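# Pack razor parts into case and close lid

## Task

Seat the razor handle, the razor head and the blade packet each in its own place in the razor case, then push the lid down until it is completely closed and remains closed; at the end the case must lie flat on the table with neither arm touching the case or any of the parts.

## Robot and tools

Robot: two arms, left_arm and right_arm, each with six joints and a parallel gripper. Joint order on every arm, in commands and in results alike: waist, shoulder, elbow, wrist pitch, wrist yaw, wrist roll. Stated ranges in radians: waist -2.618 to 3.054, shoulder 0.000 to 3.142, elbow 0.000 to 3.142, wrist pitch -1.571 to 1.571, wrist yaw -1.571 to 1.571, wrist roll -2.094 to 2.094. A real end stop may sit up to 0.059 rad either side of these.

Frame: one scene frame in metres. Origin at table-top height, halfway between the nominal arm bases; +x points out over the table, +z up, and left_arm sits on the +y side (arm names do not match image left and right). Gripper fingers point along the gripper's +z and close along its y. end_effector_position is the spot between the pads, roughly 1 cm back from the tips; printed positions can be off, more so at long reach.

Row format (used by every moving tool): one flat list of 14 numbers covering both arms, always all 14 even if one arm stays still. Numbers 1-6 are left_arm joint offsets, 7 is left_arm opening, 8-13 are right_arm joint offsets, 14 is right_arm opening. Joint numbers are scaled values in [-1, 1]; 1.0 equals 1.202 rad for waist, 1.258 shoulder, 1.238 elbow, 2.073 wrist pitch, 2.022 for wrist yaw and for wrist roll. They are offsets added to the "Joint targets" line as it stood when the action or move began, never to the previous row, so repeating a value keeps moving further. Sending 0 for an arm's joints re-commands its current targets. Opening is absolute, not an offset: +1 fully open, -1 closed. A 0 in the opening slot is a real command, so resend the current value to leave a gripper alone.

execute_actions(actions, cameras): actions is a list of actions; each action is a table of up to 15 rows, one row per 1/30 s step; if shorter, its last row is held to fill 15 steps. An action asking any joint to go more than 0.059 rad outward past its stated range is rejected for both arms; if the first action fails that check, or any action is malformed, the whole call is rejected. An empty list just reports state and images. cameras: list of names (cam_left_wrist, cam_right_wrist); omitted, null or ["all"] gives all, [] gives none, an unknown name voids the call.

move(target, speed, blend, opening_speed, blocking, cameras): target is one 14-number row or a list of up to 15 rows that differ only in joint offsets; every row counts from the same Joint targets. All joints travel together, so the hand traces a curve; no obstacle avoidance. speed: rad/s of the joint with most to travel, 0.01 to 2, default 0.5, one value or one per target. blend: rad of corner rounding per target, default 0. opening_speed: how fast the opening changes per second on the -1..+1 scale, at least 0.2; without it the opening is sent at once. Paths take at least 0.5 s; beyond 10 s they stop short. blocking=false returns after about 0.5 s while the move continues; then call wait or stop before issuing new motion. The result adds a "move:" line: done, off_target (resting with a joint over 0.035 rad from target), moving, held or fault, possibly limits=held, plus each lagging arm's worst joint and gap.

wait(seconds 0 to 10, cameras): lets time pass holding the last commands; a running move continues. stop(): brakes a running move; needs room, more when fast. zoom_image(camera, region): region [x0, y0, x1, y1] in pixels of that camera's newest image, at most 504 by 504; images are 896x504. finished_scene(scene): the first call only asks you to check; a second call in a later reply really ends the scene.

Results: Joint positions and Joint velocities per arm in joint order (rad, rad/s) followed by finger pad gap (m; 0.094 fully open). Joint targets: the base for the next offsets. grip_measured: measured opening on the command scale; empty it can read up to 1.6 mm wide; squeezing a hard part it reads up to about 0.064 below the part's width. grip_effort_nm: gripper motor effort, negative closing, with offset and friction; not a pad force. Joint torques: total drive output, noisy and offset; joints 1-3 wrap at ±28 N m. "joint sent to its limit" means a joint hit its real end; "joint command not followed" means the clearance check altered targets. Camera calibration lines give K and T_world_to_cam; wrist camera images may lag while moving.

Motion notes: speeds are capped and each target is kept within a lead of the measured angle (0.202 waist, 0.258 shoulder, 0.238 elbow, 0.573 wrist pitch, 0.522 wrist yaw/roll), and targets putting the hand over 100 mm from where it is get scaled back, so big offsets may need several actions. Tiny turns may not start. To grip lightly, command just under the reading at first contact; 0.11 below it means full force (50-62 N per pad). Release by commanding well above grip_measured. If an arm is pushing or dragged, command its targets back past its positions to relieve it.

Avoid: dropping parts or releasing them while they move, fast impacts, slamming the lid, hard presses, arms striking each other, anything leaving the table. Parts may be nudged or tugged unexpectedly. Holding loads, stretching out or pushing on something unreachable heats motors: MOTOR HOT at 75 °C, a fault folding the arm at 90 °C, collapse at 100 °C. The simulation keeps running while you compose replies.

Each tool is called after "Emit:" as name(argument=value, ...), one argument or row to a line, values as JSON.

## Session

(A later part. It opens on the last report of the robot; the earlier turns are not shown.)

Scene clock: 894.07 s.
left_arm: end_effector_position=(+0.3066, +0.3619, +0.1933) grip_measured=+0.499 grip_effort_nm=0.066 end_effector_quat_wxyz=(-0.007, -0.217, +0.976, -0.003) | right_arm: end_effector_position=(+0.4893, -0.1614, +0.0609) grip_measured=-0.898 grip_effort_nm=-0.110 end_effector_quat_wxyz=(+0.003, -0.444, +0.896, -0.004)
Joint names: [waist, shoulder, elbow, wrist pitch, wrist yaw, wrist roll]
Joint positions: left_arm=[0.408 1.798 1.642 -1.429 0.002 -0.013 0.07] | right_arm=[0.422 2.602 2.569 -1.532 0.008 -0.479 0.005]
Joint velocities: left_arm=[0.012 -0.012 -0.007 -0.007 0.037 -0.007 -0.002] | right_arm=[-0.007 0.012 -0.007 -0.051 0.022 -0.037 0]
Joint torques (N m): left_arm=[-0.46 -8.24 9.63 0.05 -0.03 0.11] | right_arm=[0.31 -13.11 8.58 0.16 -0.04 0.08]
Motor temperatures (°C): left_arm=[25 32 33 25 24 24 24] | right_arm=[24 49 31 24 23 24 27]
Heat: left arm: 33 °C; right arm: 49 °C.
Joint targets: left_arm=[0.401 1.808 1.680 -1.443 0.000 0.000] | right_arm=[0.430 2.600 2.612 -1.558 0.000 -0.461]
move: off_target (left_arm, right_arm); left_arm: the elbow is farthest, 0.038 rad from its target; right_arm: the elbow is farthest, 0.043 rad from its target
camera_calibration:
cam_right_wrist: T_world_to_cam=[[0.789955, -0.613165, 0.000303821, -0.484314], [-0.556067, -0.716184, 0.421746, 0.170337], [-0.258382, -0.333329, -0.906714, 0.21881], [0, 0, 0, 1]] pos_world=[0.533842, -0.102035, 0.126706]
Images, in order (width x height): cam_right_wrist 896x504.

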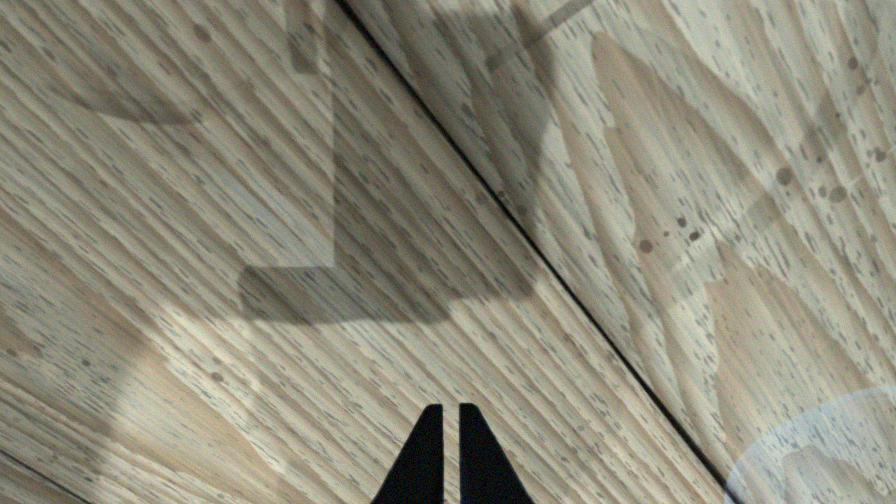

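Emit:
move(
  target=[0,0,0,0,0,0,0.5,0.245,0,0.01,0,0,0,-0.9],
  speed=0.3,
  cameras=["cam_right_wrist"],
)

Scene clock: 901.03 s.
left_arm: end_effector_position=(+0.3062, +0.3617, +0.1934) grip_measured=+0.499 grip_effort_nm=0.056 end_effector_quat_wxyz=(-0.007, -0.217, +0.976, -0.003) | right_arm: end_effector_position=(+0.4047, -0.0330, +0.0636) grip_measured=-0.898 grip_effort_nm=-0.115 end_effector_quat_wxyz=(+0.009, -0.576, +0.818, -0.003)
Joint names: [waist, shoulder, elbow, wrist pitch, wrist yaw, wrist roll]
Joint positions: left_arm=[0.408 1.798 1.642 -1.43 0.002 -0.013 0.07] | right_arm=[0.734 2.602 2.579 -1.532 0.008 -0.474 0.005]
Joint velocities: left_arm=[-0.002 0.022 0.007 0.007 -0.022 -0.066 0.001] | right_arm=[-0.002 0.012 -0.002 -0.022 0.066 -0.022 0]
Joint torques (N m): left_arm=[-0.49 -8.29 9.54 0.04 -0.06 0.09] | right_arm=[0.01 -13.12 8.76 0.2 -0.02 0.07]
Motor temperatures (°C): left_arm=[25 32 33 25 24 24 24] | right_arm=[24 48 31 24 23 24 27]
Heat: left arm: 33 °C; right arm: 48 °C.
Joint targets: left_arm=[0.401 1.808 1.680 -1.443 0.000 0.000] | right_arm=[0.725 2.600 2.624 -1.558 0.000 -0.461]
move: off_target (left_arm, right_arm); left_arm: the elbow is farthest, 0.038 rad from its target; right_arm: the elbow is farthest, 0.045 rad from its target
camera_calibration:
cam_right_wrist: T_world_to_cam=[[0.938227, -0.345983, 0.00511241, -0.390316], [-0.317085, -0.85376, 0.412979, 0.113404], [-0.138519, -0.389089, -0.910726, 0.192072], [0, 0, 0, 1]] pos_world=[0.428769, 0.0365106, 0.130087]
Images, in order (width x height): cam_right_wrist 896x504.

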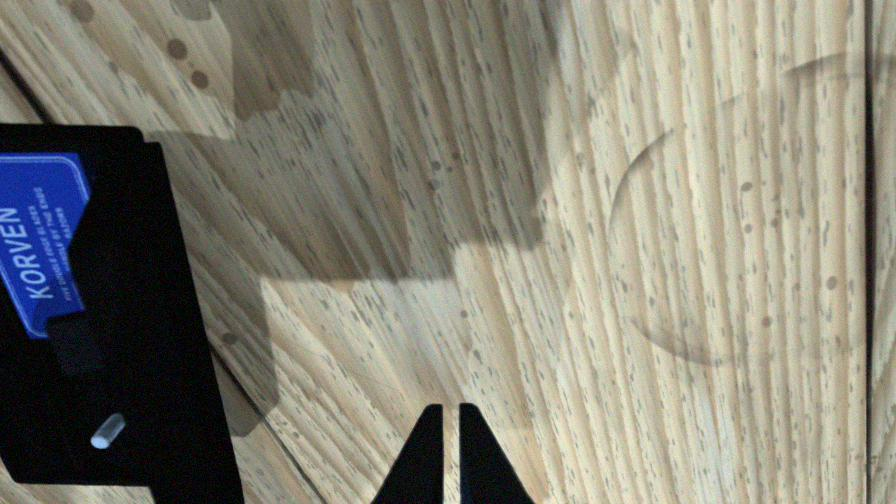

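Emit:
move(
  target=[
    [0,0,0,0,0,0,0.5,0.0874,-0.143,-0.234,0.0675,0,0.05,-0.9],
  ],
  speed=0.15,
  cameras=["cam_right_wrist"],
)

Scene clock: 922.27 s.
left_arm: end_effector_position=(+0.3062, +0.3617, +0.1934) grip_measured=+0.499 grip_effort_nm=0.061 end_effector_quat_wxyz=(-0.007, -0.217, +0.976, -0.003) | right_arm: end_effector_position=(+0.3590, -0.0212, +0.0597) grip_measured=-0.898 grip_effort_nm=-0.110 end_effector_quat_wxyz=(-0.013, -0.568, +0.823, -0.007)
Joint names: [waist, shoulder, elbow, wrist pitch, wrist yaw, wrist roll]
Joint positions: left_arm=[0.408 1.798 1.642 -1.43 0.002 -0.013 0.07] | right_arm=[0.818 2.485 2.345 -1.458 0.008 -0.372 0.005]
Joint velocities: left_arm=[0.002 -0.002 -0.002 -0.022 0.007 0.007 0] | right_arm=[-0.002 -0.007 0.012 0.037 -0.051 -0.007 -0.001]
Joint torques (N m): left_arm=[-0.49 -8.46 9.48 0.04 -0.03 0.11] | right_arm=[0.53 -17.81 3.9 0.74 -0.04 0.08]
Motor temperatures (°C): left_arm=[25 32 33 25 24 24 24] | right_arm=[24 49 32 24 23 24 27]
Heat: left arm: 33 °C; right arm: 49 °C.
Joint targets: left_arm=[0.401 1.808 1.680 -1.443 0.000 0.000] | right_arm=[0.830 2.420 2.334 -1.418 0.000 -0.360]
move: off_target (left_arm, right_arm); left_arm: the elbow is farthest, 0.038 rad from its target; right_arm: the shoulder is farthest, 0.065 rad from its target
camera_calibration:
cam_right_wrist: T_world_to_cam=[[0.93159, -0.363317, -0.0118505, -0.340293], [-0.319654, -0.834285, 0.44921, 0.109754], [-0.173093, -0.414692, -0.893347, 0.197598], [0, 0, 0, 1]] pos_world=[0.3863, 0.0498735, 0.123188]
Images, in order (width x height): cam_right_wrist 896x504.

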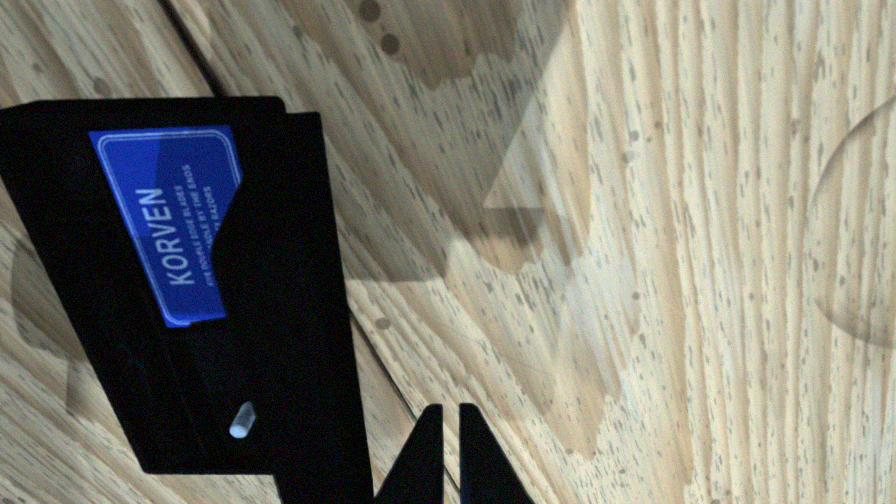

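Emit:
move(
  target=[
    [0,0,0,0,0,0,0.5,0.079,-0.06,-0.068,0.016,0,0.047,-0.9],
  ],
  speed=0.12,
  cameras=["cam_right_wrist"],
)

Scene clock: 938.43 s.
left_arm: end_effector_position=(+0.3062, +0.3617, +0.1934) grip_measured=+0.499 grip_effort_nm=0.061 end_effector_quat_wxyz=(-0.007, -0.217, +0.976, -0.003) | right_arm: end_effector_position=(+0.3151, +0.0058, +0.0732) grip_measured=-0.898 grip_effort_nm=-0.110 end_effector_quat_wxyz=(+0.000, -0.576, +0.817, -0.004)
Joint names: [waist, shoulder, elbow, wrist pitch, wrist yaw, wrist roll]
Joint positions: left_arm=[0.408 1.798 1.642 -1.43 0.002 -0.013 0.07] | right_arm=[0.927 2.409 2.26 -1.426 0.008 -0.283 0.005]
Joint velocities: left_arm=[0.017 -0.002 0.012 0.081 0.007 -0.037 0.001] | right_arm=[0.017 -0.002 0.022 -0.022 0.022 -0.095 -0.001]
Joint torques (N m): left_arm=[-0.5 -8.31 9.58 0.04 -0.06 0.1] | right_arm=[0.29 -17.35 3.86 0.76 -0.01 0.04]
Motor temperatures (°C): left_arm=[25 32 33 25 24 24 24] | right_arm=[24 59 31 24 23 24 26]
Heat: left arm: 33 °C; right arm: 59 °C.
Joint targets: left_arm=[0.401 1.808 1.680 -1.443 0.000 0.000] | right_arm=[0.925 2.344 2.250 -1.385 0.000 -0.265]
move: off_target (left_arm, right_arm); left_arm: the elbow is farthest, 0.038 rad from its target; right_arm: the shoulder is farthest, 0.064 rad from its target
camera_calibration:
cam_right_wrist: T_world_to_cam=[[0.938773, -0.344526, -0.00262404, -0.292461], [-0.310303, -0.848784, 0.428108, 0.11082], [-0.149721, -0.401082, -0.903724, 0.206577], [0, 0, 0, 1]] pos_world=[0.339871, 0.0761564, 0.138478]
Images, in order (width x height): cam_right_wrist 896x504.

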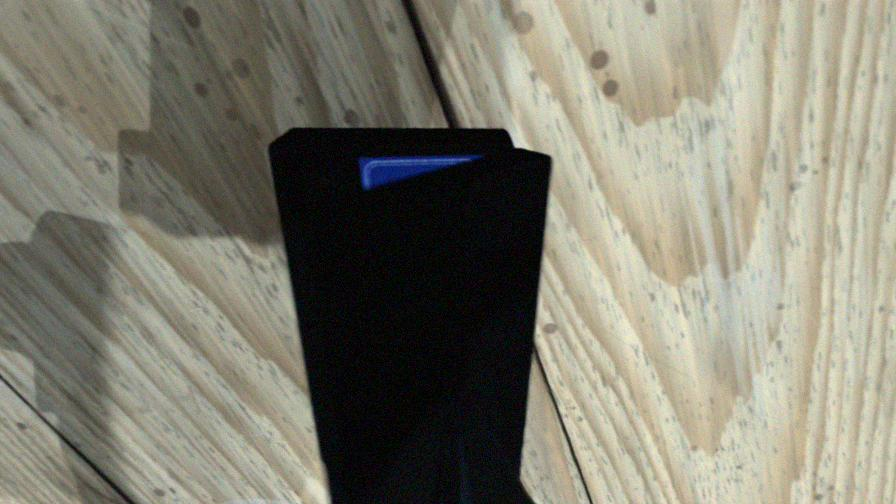

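Emit:
move(
  target=[
    [0,0,0,0,0,0,0.5,0.054,-0.039,-0.0525,0.009,0,0.035,-0.9],
  ],
  speed=0.1,
  cameras=["cam_right_wrist"],
)

Scene clock: 947.43 s.
left_arm: end_effector_position=(+0.3062, +0.3617, +0.1934) grip_measured=+0.499 grip_effort_nm=0.061 end_effector_quat_wxyz=(-0.007, -0.217, +0.976, -0.003) | right_arm: end_effector_position=(+0.2848, +0.0163, +0.0784) grip_measured=-0.898 grip_effort_nm=-0.105 end_effector_quat_wxyz=(+0.000, -0.574, +0.819, -0.003)
Joint names: [waist, shoulder, elbow, wrist pitch, wrist yaw, wrist roll]
Joint positions: left_arm=[0.408 1.798 1.642 -1.43 0.002 -0.013 0.07] | right_arm=[0.993 2.359 2.194 -1.408 0.005 -0.212 0.005]
Joint velocities: left_arm=[-0.022 -0.012 0.002 -0.037 0.022 0.007 -0.001] | right_arm=[0.002 -0.012 -0.002 0.007 -0.051 0.007 -0.001]
Joint torques (N m): left_arm=[-0.54 -8.34 9.54 0.05 -0.04 0.1] | right_arm=[0.43 -17.03 3.88 0.84 -0.04 0.11]
Motor temperatures (°C): left_arm=[25 32 33 25 24 24 24] | right_arm=[24 60 30 24 23 24 26]
Heat: left arm: 33 °C; right arm: 60 °C.
Joint targets: left_arm=[0.401 1.808 1.680 -1.443 0.000 0.000] | right_arm=[0.990 2.295 2.185 -1.366 0.000 -0.194]
move: off_target (left_arm, right_arm); left_arm: the elbow is farthest, 0.038 rad from its target; right_arm: the shoulder is farthest, 0.064 rad from its target
camera_calibration:
cam_right_wrist: T_world_to_cam=[[0.937171, -0.348837, -0.00493557, -0.259665], [-0.313675, -0.848729, 0.425754, 0.109301], [-0.152708, -0.397456, -0.904825, 0.211818], [0, 0, 0, 1]] pos_world=[0.309982, 0.0863746, 0.143842]
Images, in order (width x height): cam_right_wrist 896x504.

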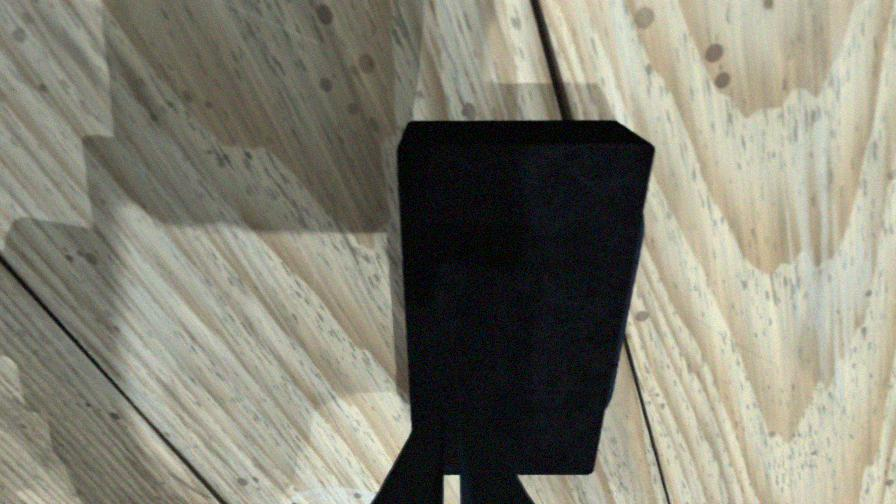

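Emit:
move(
  target=[0,0,0,0,0,0,0.5,0,0.0517,-0.117,0.069,0,0,-0.9],
  speed=0.15,
  cameras=["cam_right_wrist"],
)

Scene clock: 962.63 s.
left_arm: end_effector_position=(+0.3062, +0.3617, +0.1934) grip_measured=+0.499 grip_effort_nm=0.066 end_effector_quat_wxyz=(-0.007, -0.217, +0.976, -0.003) | right_arm: end_effector_position=(+0.2849, +0.0141, +0.0424) grip_measured=-0.898 grip_effort_nm=-0.105 end_effector_quat_wxyz=(-0.003, -0.574, +0.819, -0.006)
Joint names: [waist, shoulder, elbow, wrist pitch, wrist yaw, wrist roll]
Joint positions: left_arm=[0.408 1.798 1.642 -1.43 0.002 -0.013 0.07] | right_arm=[0.991 2.359 2.052 -1.273 0.008 -0.212 0.005]
Joint velocities: left_arm=[0.007 -0.017 -0.012 -0.081 0.007 -0.022 -0.001] | right_arm=[0.012 0.007 -0.002 -0.022 0.051 -0.037 -0.001]
Joint torques (N m): left_arm=[-0.47 -8.29 9.42 0.07 -0.05 0.11] | right_arm=[0.38 -11.69 3.73 0.87 -0.04 0.08]
Motor temperatures (°C): left_arm=[25 32 33 25 24 24 24] | right_arm=[24 57 30 24 23 24 26]
Heat: left arm: 33 °C; right arm: 57 °C.
Joint targets: left_arm=[0.401 1.808 1.680 -1.443 0.000 0.000] | right_arm=[0.990 2.360 2.040 -1.223 0.000 -0.194]
move: off_target (left_arm, right_arm); left_arm: the elbow is farthest, 0.038 rad from its target; right_arm: the wrist pitch is farthest, 0.050 rad from its target
camera_calibration:
cam_right_wrist: T_world_to_cam=[[0.936635, -0.350291, -0.00347425, -0.260596], [-0.314325, -0.844763, 0.433099, 0.122619], [-0.154646, -0.404564, -0.90134, 0.178963], [0, 0, 0, 1]] pos_world=[0.310301, 0.0847016, 0.107295]
Images, in order (width x height): cam_right_wrist 896x504.

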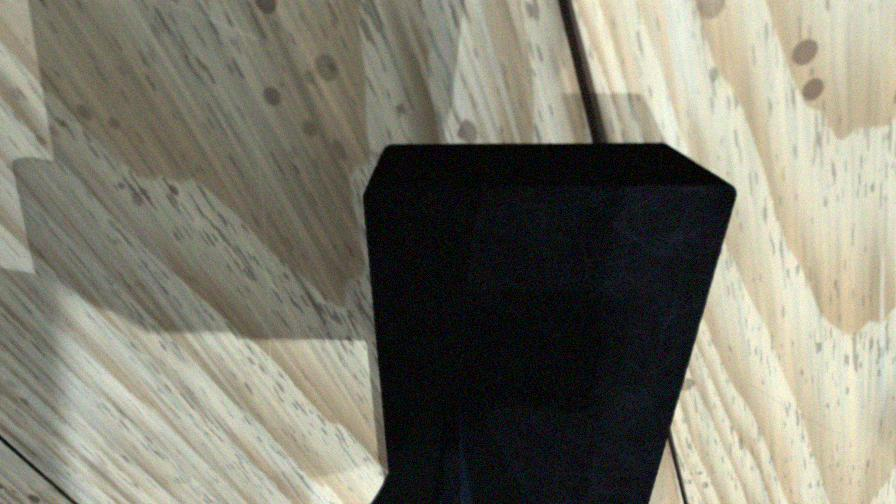

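Emit:
move(
  target=[0,0,0,0,0,0,0.5,0,0.06,-0.06,0.05,0,0,-0.9],
  speed=0.15,
  cameras=[],
)

Emit:
move(
  target=[0,0,0,0,0,0,0.5,0,0.08,0,0.01,0,0,-0.9],
  speed=0.15,
  cameras=["cam_right_wrist"],
)

Scene clock: 974.80 s.
left_arm: end_effector_position=(+0.3062, +0.3617, +0.1934) grip_measured=+0.499 grip_effort_nm=0.061 end_effector_quat_wxyz=(-0.007, -0.217, +0.976, -0.003) | right_arm: end_effector_position=(+0.2844, +0.0133, +0.0382) grip_measured=-0.898 grip_effort_nm=-0.105 end_effector_quat_wxyz=(+0.000, -0.572, +0.820, -0.004)
Joint names: [waist, shoulder, elbow, wrist pitch, wrist yaw, wrist roll]
Joint positions: left_arm=[0.408 1.798 1.642 -1.43 0.002 -0.013 0.07] | right_arm=[0.991 2.349 2.016 -1.242 0.008 -0.207 0.005]
Joint velocities: left_arm=[-0.012 -0.012 0.002 0.022 0.051 -0.007 0] | right_arm=[0.017 0.007 0.002 0.022 0.051 -0.037 0.001]
Joint torques (N m): left_arm=[-0.31 -8.29 9.5 0.06 -0.07 0.09] | right_arm=[0.39 -5.19 0.34 1.62 -0.03 0.08]
Motor temperatures (°C): left_arm=[25 32 33 25 24 24 24] | right_arm=[24 54 30 24 23 24 26]
Heat: left arm: 33 °C; right arm: 54 °C.
Joint targets: left_arm=[0.401 1.808 1.680 -1.443 0.000 0.000] | right_arm=[0.990 2.436 1.966 -1.120 0.000 -0.194]
move: off_target (left_arm, right_arm); left_arm: the elbow is farthest, 0.038 rad from its target; right_arm: the wrist pitch is farthest, 0.123 rad from its target
No camera images: "cameras" was empty.

Scene clock: 975.73 s.
left_arm: end_effector_position=(+0.3062, +0.3617, +0.1934) grip_measured=+0.499 grip_effort_nm=0.066 end_effector_quat_wxyz=(-0.007, -0.217, +0.976, -0.003) | right_arm: end_effector_position=(+0.2845, +0.0135, +0.0361) grip_measured=-0.898 grip_effort_nm=-0.105 end_effector_quat_wxyz=(-0.002, -0.571, +0.821, -0.005)
Joint names: [waist, shoulder, elbow, wrist pitch, wrist yaw, wrist roll]
Joint positions: left_arm=[0.408 1.798 1.642 -1.43 0.002 -0.013 0.07] | right_arm=[0.991 2.356 2.021 -1.244 0.008 -0.206 0.005]
Joint velocities: left_arm=[-0.002 0.007 -0.007 -0.037 0.022 -0.037 -0.001] | right_arm=[-0.022 0.002 -0.007 0.022 -0.066 0.022 0]
Joint torques (N m): left_arm=[-0.44 -8.31 9.44 0.07 -0.05 0.11] | right_arm=[0.42 1.18 0.16 1.83 -0.05 0.08]
Motor temperatures (°C): left_arm=[25 32 33 25 24 24 24] | right_arm=[24 53 30 24 23 24 26]
Heat: left arm: 33 °C; right arm: 53 °C.
Joint targets: left_arm=[0.401 1.808 1.680 -1.443 0.000 0.000] | right_arm=[0.990 2.536 1.966 -1.099 0.000 -0.194]
move: off_target (left_arm, right_arm); left_arm: the elbow is farthest, 0.038 rad from its target; right_arm: the shoulder is farthest, 0.180 rad from its target
camera_calibration:
cam_right_wrist: T_world_to_cam=[[0.934471, -0.356027, -0.00310598, -0.259786], [-0.319888, -0.843384, 0.431711, 0.126325], [-0.15632, -0.402428, -0.902007, 0.173371], [0, 0, 0, 1]] pos_world=[0.310273, 0.0838188, 0.101039]
Images, in order (width x height): cam_right_wrist 896x504.

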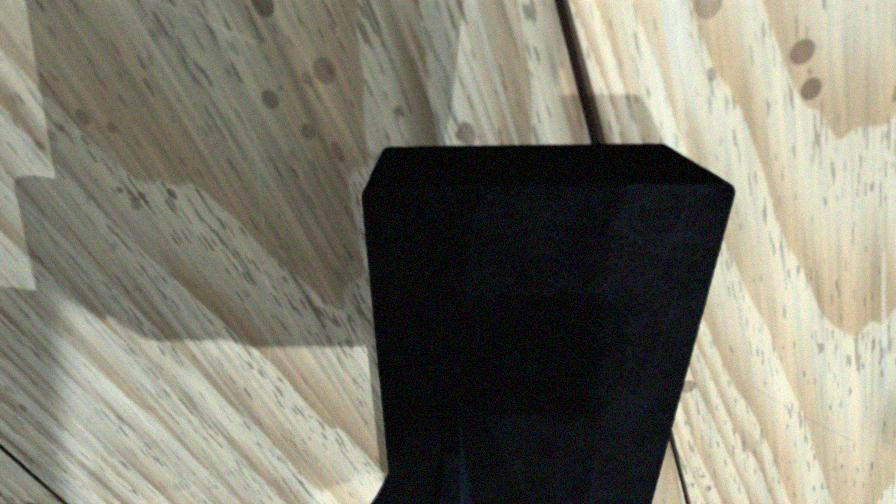

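Emit:
move(
  target=[
    [0,0,0,0,0,0,0.5,0,-0.188,0.161,-0.101,0,0,-0.9],
    [0,0,0,0,0,0,0.5,0.012,0.029,0.399,-0.159,0,0.005,-0.9],
  ],
  speed=[0.3,0.3],
  cameras=["cam_right_wrist"],
)

Scene clock: 994.37 s.
left_arm: end_effector_position=(+0.3062, +0.3617, +0.1934) grip_measured=+0.499 grip_effort_nm=0.056 end_effector_quat_wxyz=(-0.007, -0.217, +0.976, -0.003) | right_arm: end_effector_position=(+0.3069, +0.0492, +0.0438) grip_measured=-0.898 grip_effort_nm=-0.110 end_effector_quat_wxyz=(+0.014, -0.568, +0.823, +0.002)
Joint names: [waist, shoulder, elbow, wrist pitch, wrist yaw, wrist roll]
Joint positions: left_arm=[0.408 1.798 1.642 -1.43 0.002 -0.013 0.07] | right_arm=[0.991 2.557 2.415 -1.402 0.008 -0.198 0.005]
Joint velocities: left_arm=[-0.027 -0.007 0.007 -0.037 -0.037 0.022 0] | right_arm=[-0.002 -0.002 -0.027 -0.051 0.037 -0.066 -0.001]
Joint torques (N m): left_arm=[-0.5 -8.34 9.55 0.04 -0.05 0.09] | right_arm=[0.54 -11.82 8.94 0.29 -0.03 0.08]
Motor temperatures (°C): left_arm=[25 32 34 25 24 24 24] | right_arm=[24 47 30 27 23 24 26]
Heat: left arm: 34 °C; right arm: 47 °C.
Joint targets: left_arm=[0.401 1.808 1.680 -1.443 0.000 0.000] | right_arm=[1.004 2.573 2.460 -1.429 0.000 -0.184]
move: off_target (left_arm, right_arm); left_arm: the elbow is farthest, 0.038 rad from its target; right_arm: the elbow is farthest, 0.045 rad from its target
camera_calibration:
cam_right_wrist: T_world_to_cam=[[0.931708, -0.363191, 0.00359223, -0.267094], [-0.334187, -0.853343, 0.400156, 0.166568], [-0.142268, -0.374029, -0.91644, 0.193153], [0, 0, 0, 1]] pos_world=[0.331998, 0.117378, 0.11132]
Images, in order (width x height): cam_right_wrist 896x504.

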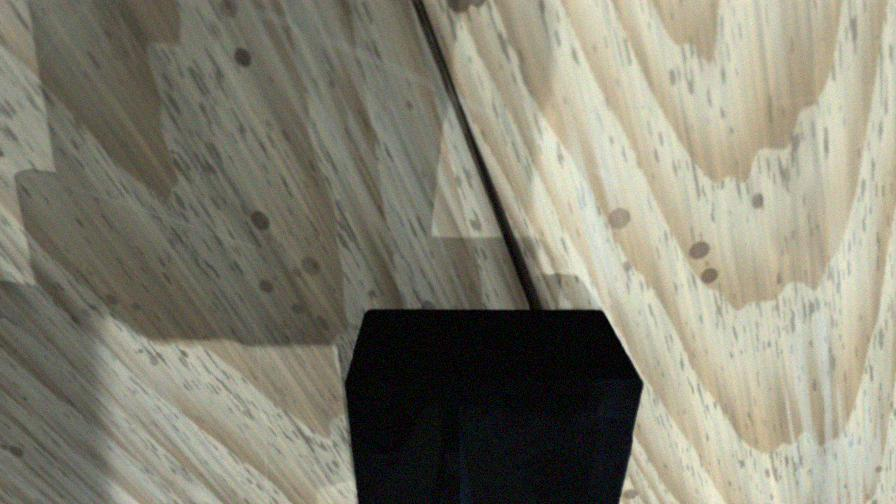

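Emit:
move(
  target=[
    [0,0,0,0,0,0,0.5,0,0.0,-0.09,0.045,0,0,-0.9],
    [0,0,0,0,0,0,0.5,0,0.12,-0.11,0.055,0,0,-0.9],
  ],
  speed=0.15,
  cameras=["cam_right_wrist"],
)

Scene clock: 1001.10 s.
left_arm: end_effector_position=(+0.3062, +0.3617, +0.1934) grip_measured=+0.499 grip_effort_nm=0.066 end_effector_quat_wxyz=(-0.007, -0.217, +0.976, -0.003) | right_arm: end_effector_position=(+0.3058, +0.0475, +0.0364) grip_measured=-0.898 grip_effort_nm=-0.105 end_effector_quat_wxyz=(+0.009, -0.567, +0.823, +0.000)
Joint names: [waist, shoulder, elbow, wrist pitch, wrist yaw, wrist roll]
Joint positions: left_arm=[0.408 1.798 1.642 -1.43 0.002 -0.013 0.07] | right_arm=[0.991 2.557 2.386 -1.383 0.008 -0.197 0.005]
Joint velocities: left_arm=[0.012 0.007 -0.017 0.007 0.066 -0.022 -0.001] | right_arm=[0.017 0.012 0.002 0.066 -0.081 -0.022 0]
Joint torques (N m): left_arm=[-0.54 -8.4 9.59 0.06 -0.08 0.11] | right_arm=[0.53 -0.2 -0.17 1.12 -0.05 0.09]
Motor temperatures (°C): left_arm=[25 32 34 25 24 24 24] | right_arm=[24 48 30 26 23 24 26]
Heat: left arm: 34 °C; right arm: 48 °C.
Joint targets: left_arm=[0.401 1.808 1.680 -1.443 0.000 0.000] | right_arm=[1.004 2.724 2.324 -1.315 0.000 -0.184]
move: off_target (left_arm, right_arm); left_arm: the elbow is farthest, 0.038 rad from its target; right_arm: the shoulder is farthest, 0.167 rad from its target
camera_calibration:
cam_right_wrist: T_world_to_cam=[[0.931164, -0.364596, 0.00155407, -0.266374], [-0.333171, -0.84916, 0.409786, 0.166811], [-0.148087, -0.382096, -0.91218, 0.18759], [0, 0, 0, 1]] pos_world=[0.331395, 0.116207, 0.103173]
Images, in order (width x height): cam_right_wrist 896x504.

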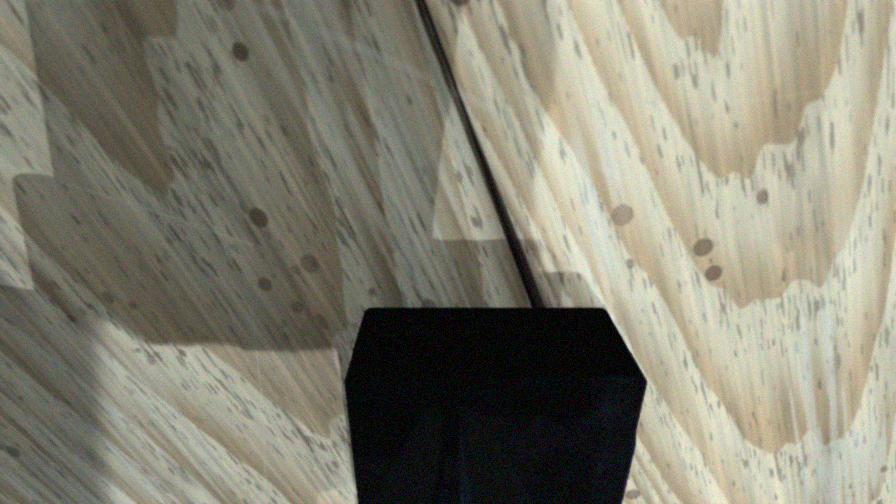

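Emit:
move(
  target=[
    [0,0,0,0,0,0,0.5,0,-0.178,0.118,-0.04,0,0,-0.9],
    [0,0,0,0,0,0,0.5,-0.032,-0.452,-0.423,0.089,0,-0.015,-0.9],
  ],
  speed=0.3,
  cameras=["cam_right_wrist"],
)

Scene clock: 1012.67 s.
left_arm: end_effector_position=(+0.3062, +0.3617, +0.1934) grip_measured=+0.499 grip_effort_nm=0.056 end_effector_quat_wxyz=(-0.007, -0.217, +0.976, -0.003) | right_arm: end_effector_position=(+0.2729, -0.0149, +0.0422) grip_measured=-0.898 grip_effort_nm=-0.115 end_effector_quat_wxyz=(-0.002, -0.562, +0.827, -0.005)
Joint names: [waist, shoulder, elbow, wrist pitch, wrist yaw, wrist roll]
Joint positions: left_arm=[0.408 1.798 1.642 -1.43 0.002 -0.013 0.07] | right_arm=[0.979 2.217 1.809 -1.172 0.008 -0.197 0.005]
Joint velocities: left_arm=[-0.022 0.007 -0.012 0.007 0.007 -0.022 0] | right_arm=[-0.012 0.032 -0.012 0.037 0.007 -0.095 -0.002]
Joint torques (N m): left_arm=[-0.46 -8.27 9.43 0.05 -0.05 0.11] | right_arm=[-0.54 -15.66 3.81 0.84 -0.03 -0.13]
Motor temperatures (°C): left_arm=[25 32 34 25 24 24 24] | right_arm=[24 48 30 25 23 24 26]
Heat: left arm: 34 °C; right arm: 48 °C.
Joint targets: left_arm=[0.401 1.808 1.680 -1.443 0.000 0.000] | right_arm=[0.966 2.155 1.800 -1.130 0.000 -0.214]
move: off_target (left_arm, right_arm); left_arm: the elbow is farthest, 0.038 rad from its target; right_arm: the shoulder is farthest, 0.061 rad from its target
camera_calibration:
cam_right_wrist: T_world_to_cam=[[0.92661, -0.376011, -0.00301713, -0.257145], [-0.33797, -0.836329, 0.43166, 0.101079], [-0.164832, -0.398961, -0.902031, 0.168052], [0, 0, 0, 1]] pos_world=[0.300135, 0.0548926, 0.10718]
Images, in order (width x height): cam_right_wrist 896x504.

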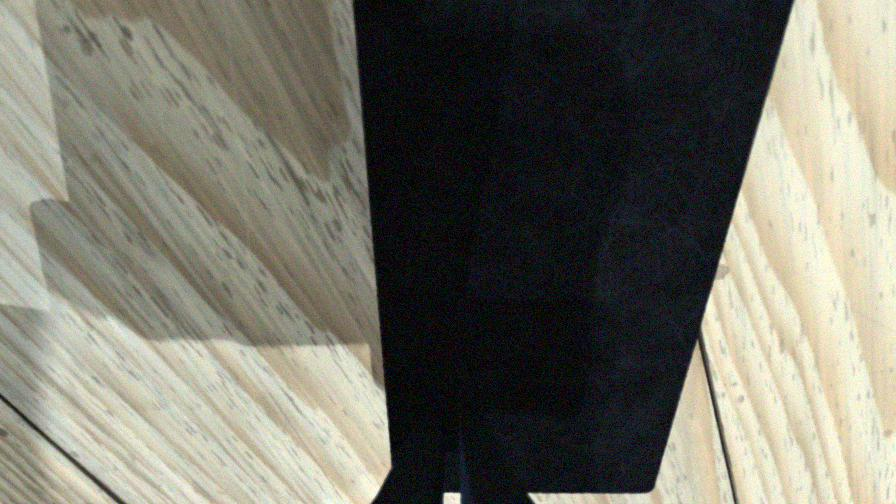

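Good place. Press.

Emit:
move(
  target=[
    [0,0,0,0,0,0,0.5,0,0.05,-0.03,0.03,0,0,-0.9],
    [0,0,0,0,0,0,0.5,0,0.17,-0.05,0.06,0,0,-0.9],
  ],
  speed=0.15,
  cameras=["cam_right_wrist"],
)

Scene clock: 1020.00 s.
left_arm: end_effector_position=(+0.3062, +0.3617, +0.1934) grip_measured=+0.499 grip_effort_nm=0.061 end_effector_quat_wxyz=(-0.007, -0.217, +0.976, -0.003) | right_arm: end_effector_position=(+0.2727, -0.0151, +0.0364) grip_measured=-0.898 grip_effort_nm=-0.110 end_effector_quat_wxyz=(-0.002, -0.562, +0.827, -0.005)
Joint names: [waist, shoulder, elbow, wrist pitch, wrist yaw, wrist roll]
Joint positions: left_arm=[0.408 1.798 1.642 -1.43 0.002 -0.013 0.07] | right_arm=[0.979 2.22 1.791 -1.15 0.008 -0.197 0.005]
Joint velocities: left_arm=[-0.002 -0.002 -0.002 0.022 0.081 -0.022 0] | right_arm=[-0.007 -0.007 0.002 -0.081 0.095 -0.037 0.001]
Joint torques (N m): left_arm=[-0.49 -8.35 9.52 0.04 -0.06 0.11] | right_arm=[-0.53 0.53 0.21 1.83 -0.03 -0.12]
Motor temperatures (°C): left_arm=[25 32 34 25 24 24 24] | right_arm=[24 49 30 25 23 24 26]
Heat: left arm: 34 °C; right arm: 49 °C.
Joint targets: left_arm=[0.401 1.808 1.680 -1.443 0.000 0.000] | right_arm=[0.966 2.369 1.738 -1.006 0.000 -0.214]
move: off_target (left_arm, right_arm); left_arm: the elbow is farthest, 0.038 rad from its target; right_arm: the shoulder is farthest, 0.149 rad from its target
camera_calibration:
cam_right_wrist: T_world_to_cam=[[0.92661, -0.376011, -0.00301713, -0.257104], [-0.33797, -0.836329, 0.43166, 0.103314], [-0.164832, -0.398961, -0.902031, 0.162669], [0, 0, 0, 1]] pos_world=[0.299965, 0.0546293, 0.10136]
Images, in order (width x height): cam_right_wrist 896x504.

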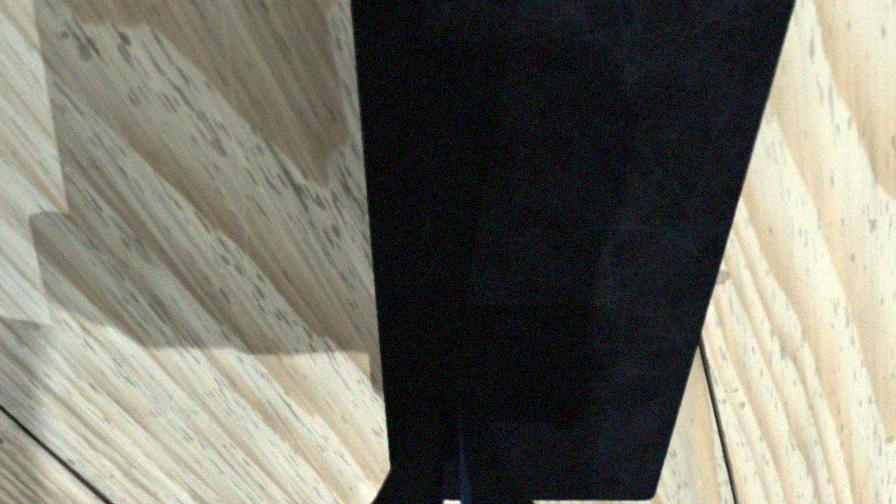

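All at .036. Lift away.

Emit:
move(
  target=[
    [0,0,0,0,0,0,0.5,0,-0.22,0.15,-0.1,0,0,-0.9],
    [0,0,0,0,0,0,0.5,-0.3,-0.36,0.22,-0.27,0,0,-0.9],
  ],
  speed=0.4,
  cameras=["cam_right_wrist"],
)

Emit:
finished_scene(
  scene=2,
)

Scene clock: 1026.77 s.
left_arm: end_effector_position=(+0.3062, +0.3617, +0.1934) grip_measured=+0.499 grip_effort_nm=0.056 end_effector_quat_wxyz=(-0.007, -0.217, +0.976, -0.003) | right_arm: end_effector_position=(+0.3499, -0.1543, +0.1814) grip_measured=-0.898 grip_effort_nm=-0.110 end_effector_quat_wxyz=(+0.027, -0.396, +0.918, +0.003)
Joint names: [waist, shoulder, elbow, wrist pitch, wrist yaw, wrist roll]
Joint positions: left_arm=[0.408 1.798 1.642 -1.43 0.002 -0.013 0.07] | right_arm=[0.597 1.958 1.97 -1.529 0.006 -0.198 0.005]
Joint velocities: left_arm=[0.002 -0.027 0.007 -0.022 -0.007 0.022 0] | right_arm=[-0.002 -0.007 0.012 0.007 -0.066 0.081 0.001]
Joint torques (N m): left_arm=[-0.43 -8.28 9.48 0.04 -0.05 0.11] | right_arm=[0.27 -11.97 8.31 0.26 -0.02 -0.12]
Motor temperatures (°C): left_arm=[25 32 34 25 24 24 24] | right_arm=[24 47 30 26 23 24 26]
Heat: left arm: 34 °C; right arm: 47 °C.
Joint targets: left_arm=[0.401 1.808 1.680 -1.443 0.000 0.000] | right_arm=[0.605 1.916 2.010 -1.558 0.000 -0.214]
joint sent to its limit (right arm) — the wrist pitch, lower limit.
move: off_target (left_arm, right_arm); left_arm: the elbow is farthest, 0.038 rad from its target; right_arm: the shoulder is farthest, 0.041 rad from its target
camera_calibration:
cam_right_wrist: T_world_to_cam=[[0.720662, -0.693249, 0.00726917, -0.359277], [-0.64467, -0.666231, 0.374883, 0.0942473], [-0.255044, -0.27485, -0.927044, 0.30591], [0, 0, 0, 1]] pos_world=[0.397696, -0.102199, 0.250871]
Images, in order (width x height): cam_right_wrist 896x504.

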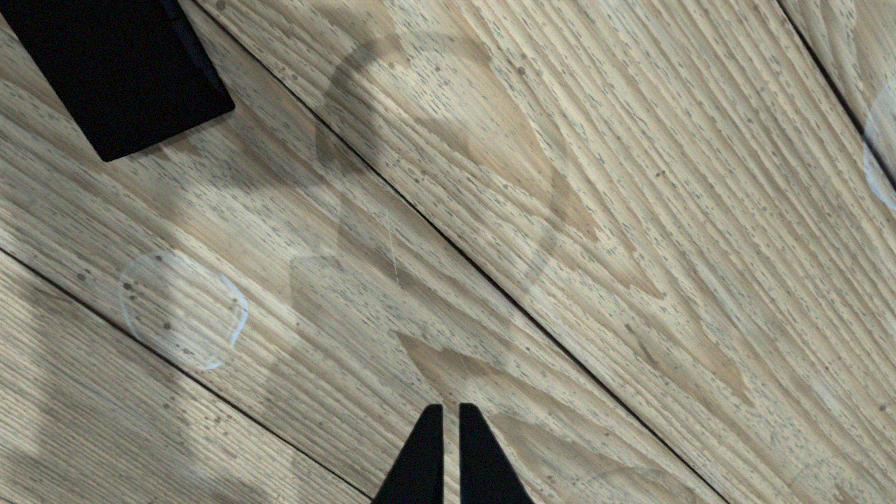

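This call ended nothing. Check each condition of the task against the scene as it is now, look again where you are not sure, and mend what is not met. Then call finished_scene again.

Emit:
zoom_image(
  camera="cam_right_wrist",
  region=[0, 0, 280, 200],
)

Scaled by 1.800 from the camera's 896x504 image, which has a finer 1280x720 frame.

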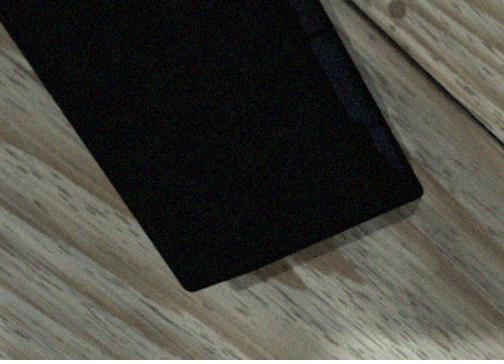

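Closed.

Emit:
finished_scene(
  scene=2,
)

The scene is finished: the task was done.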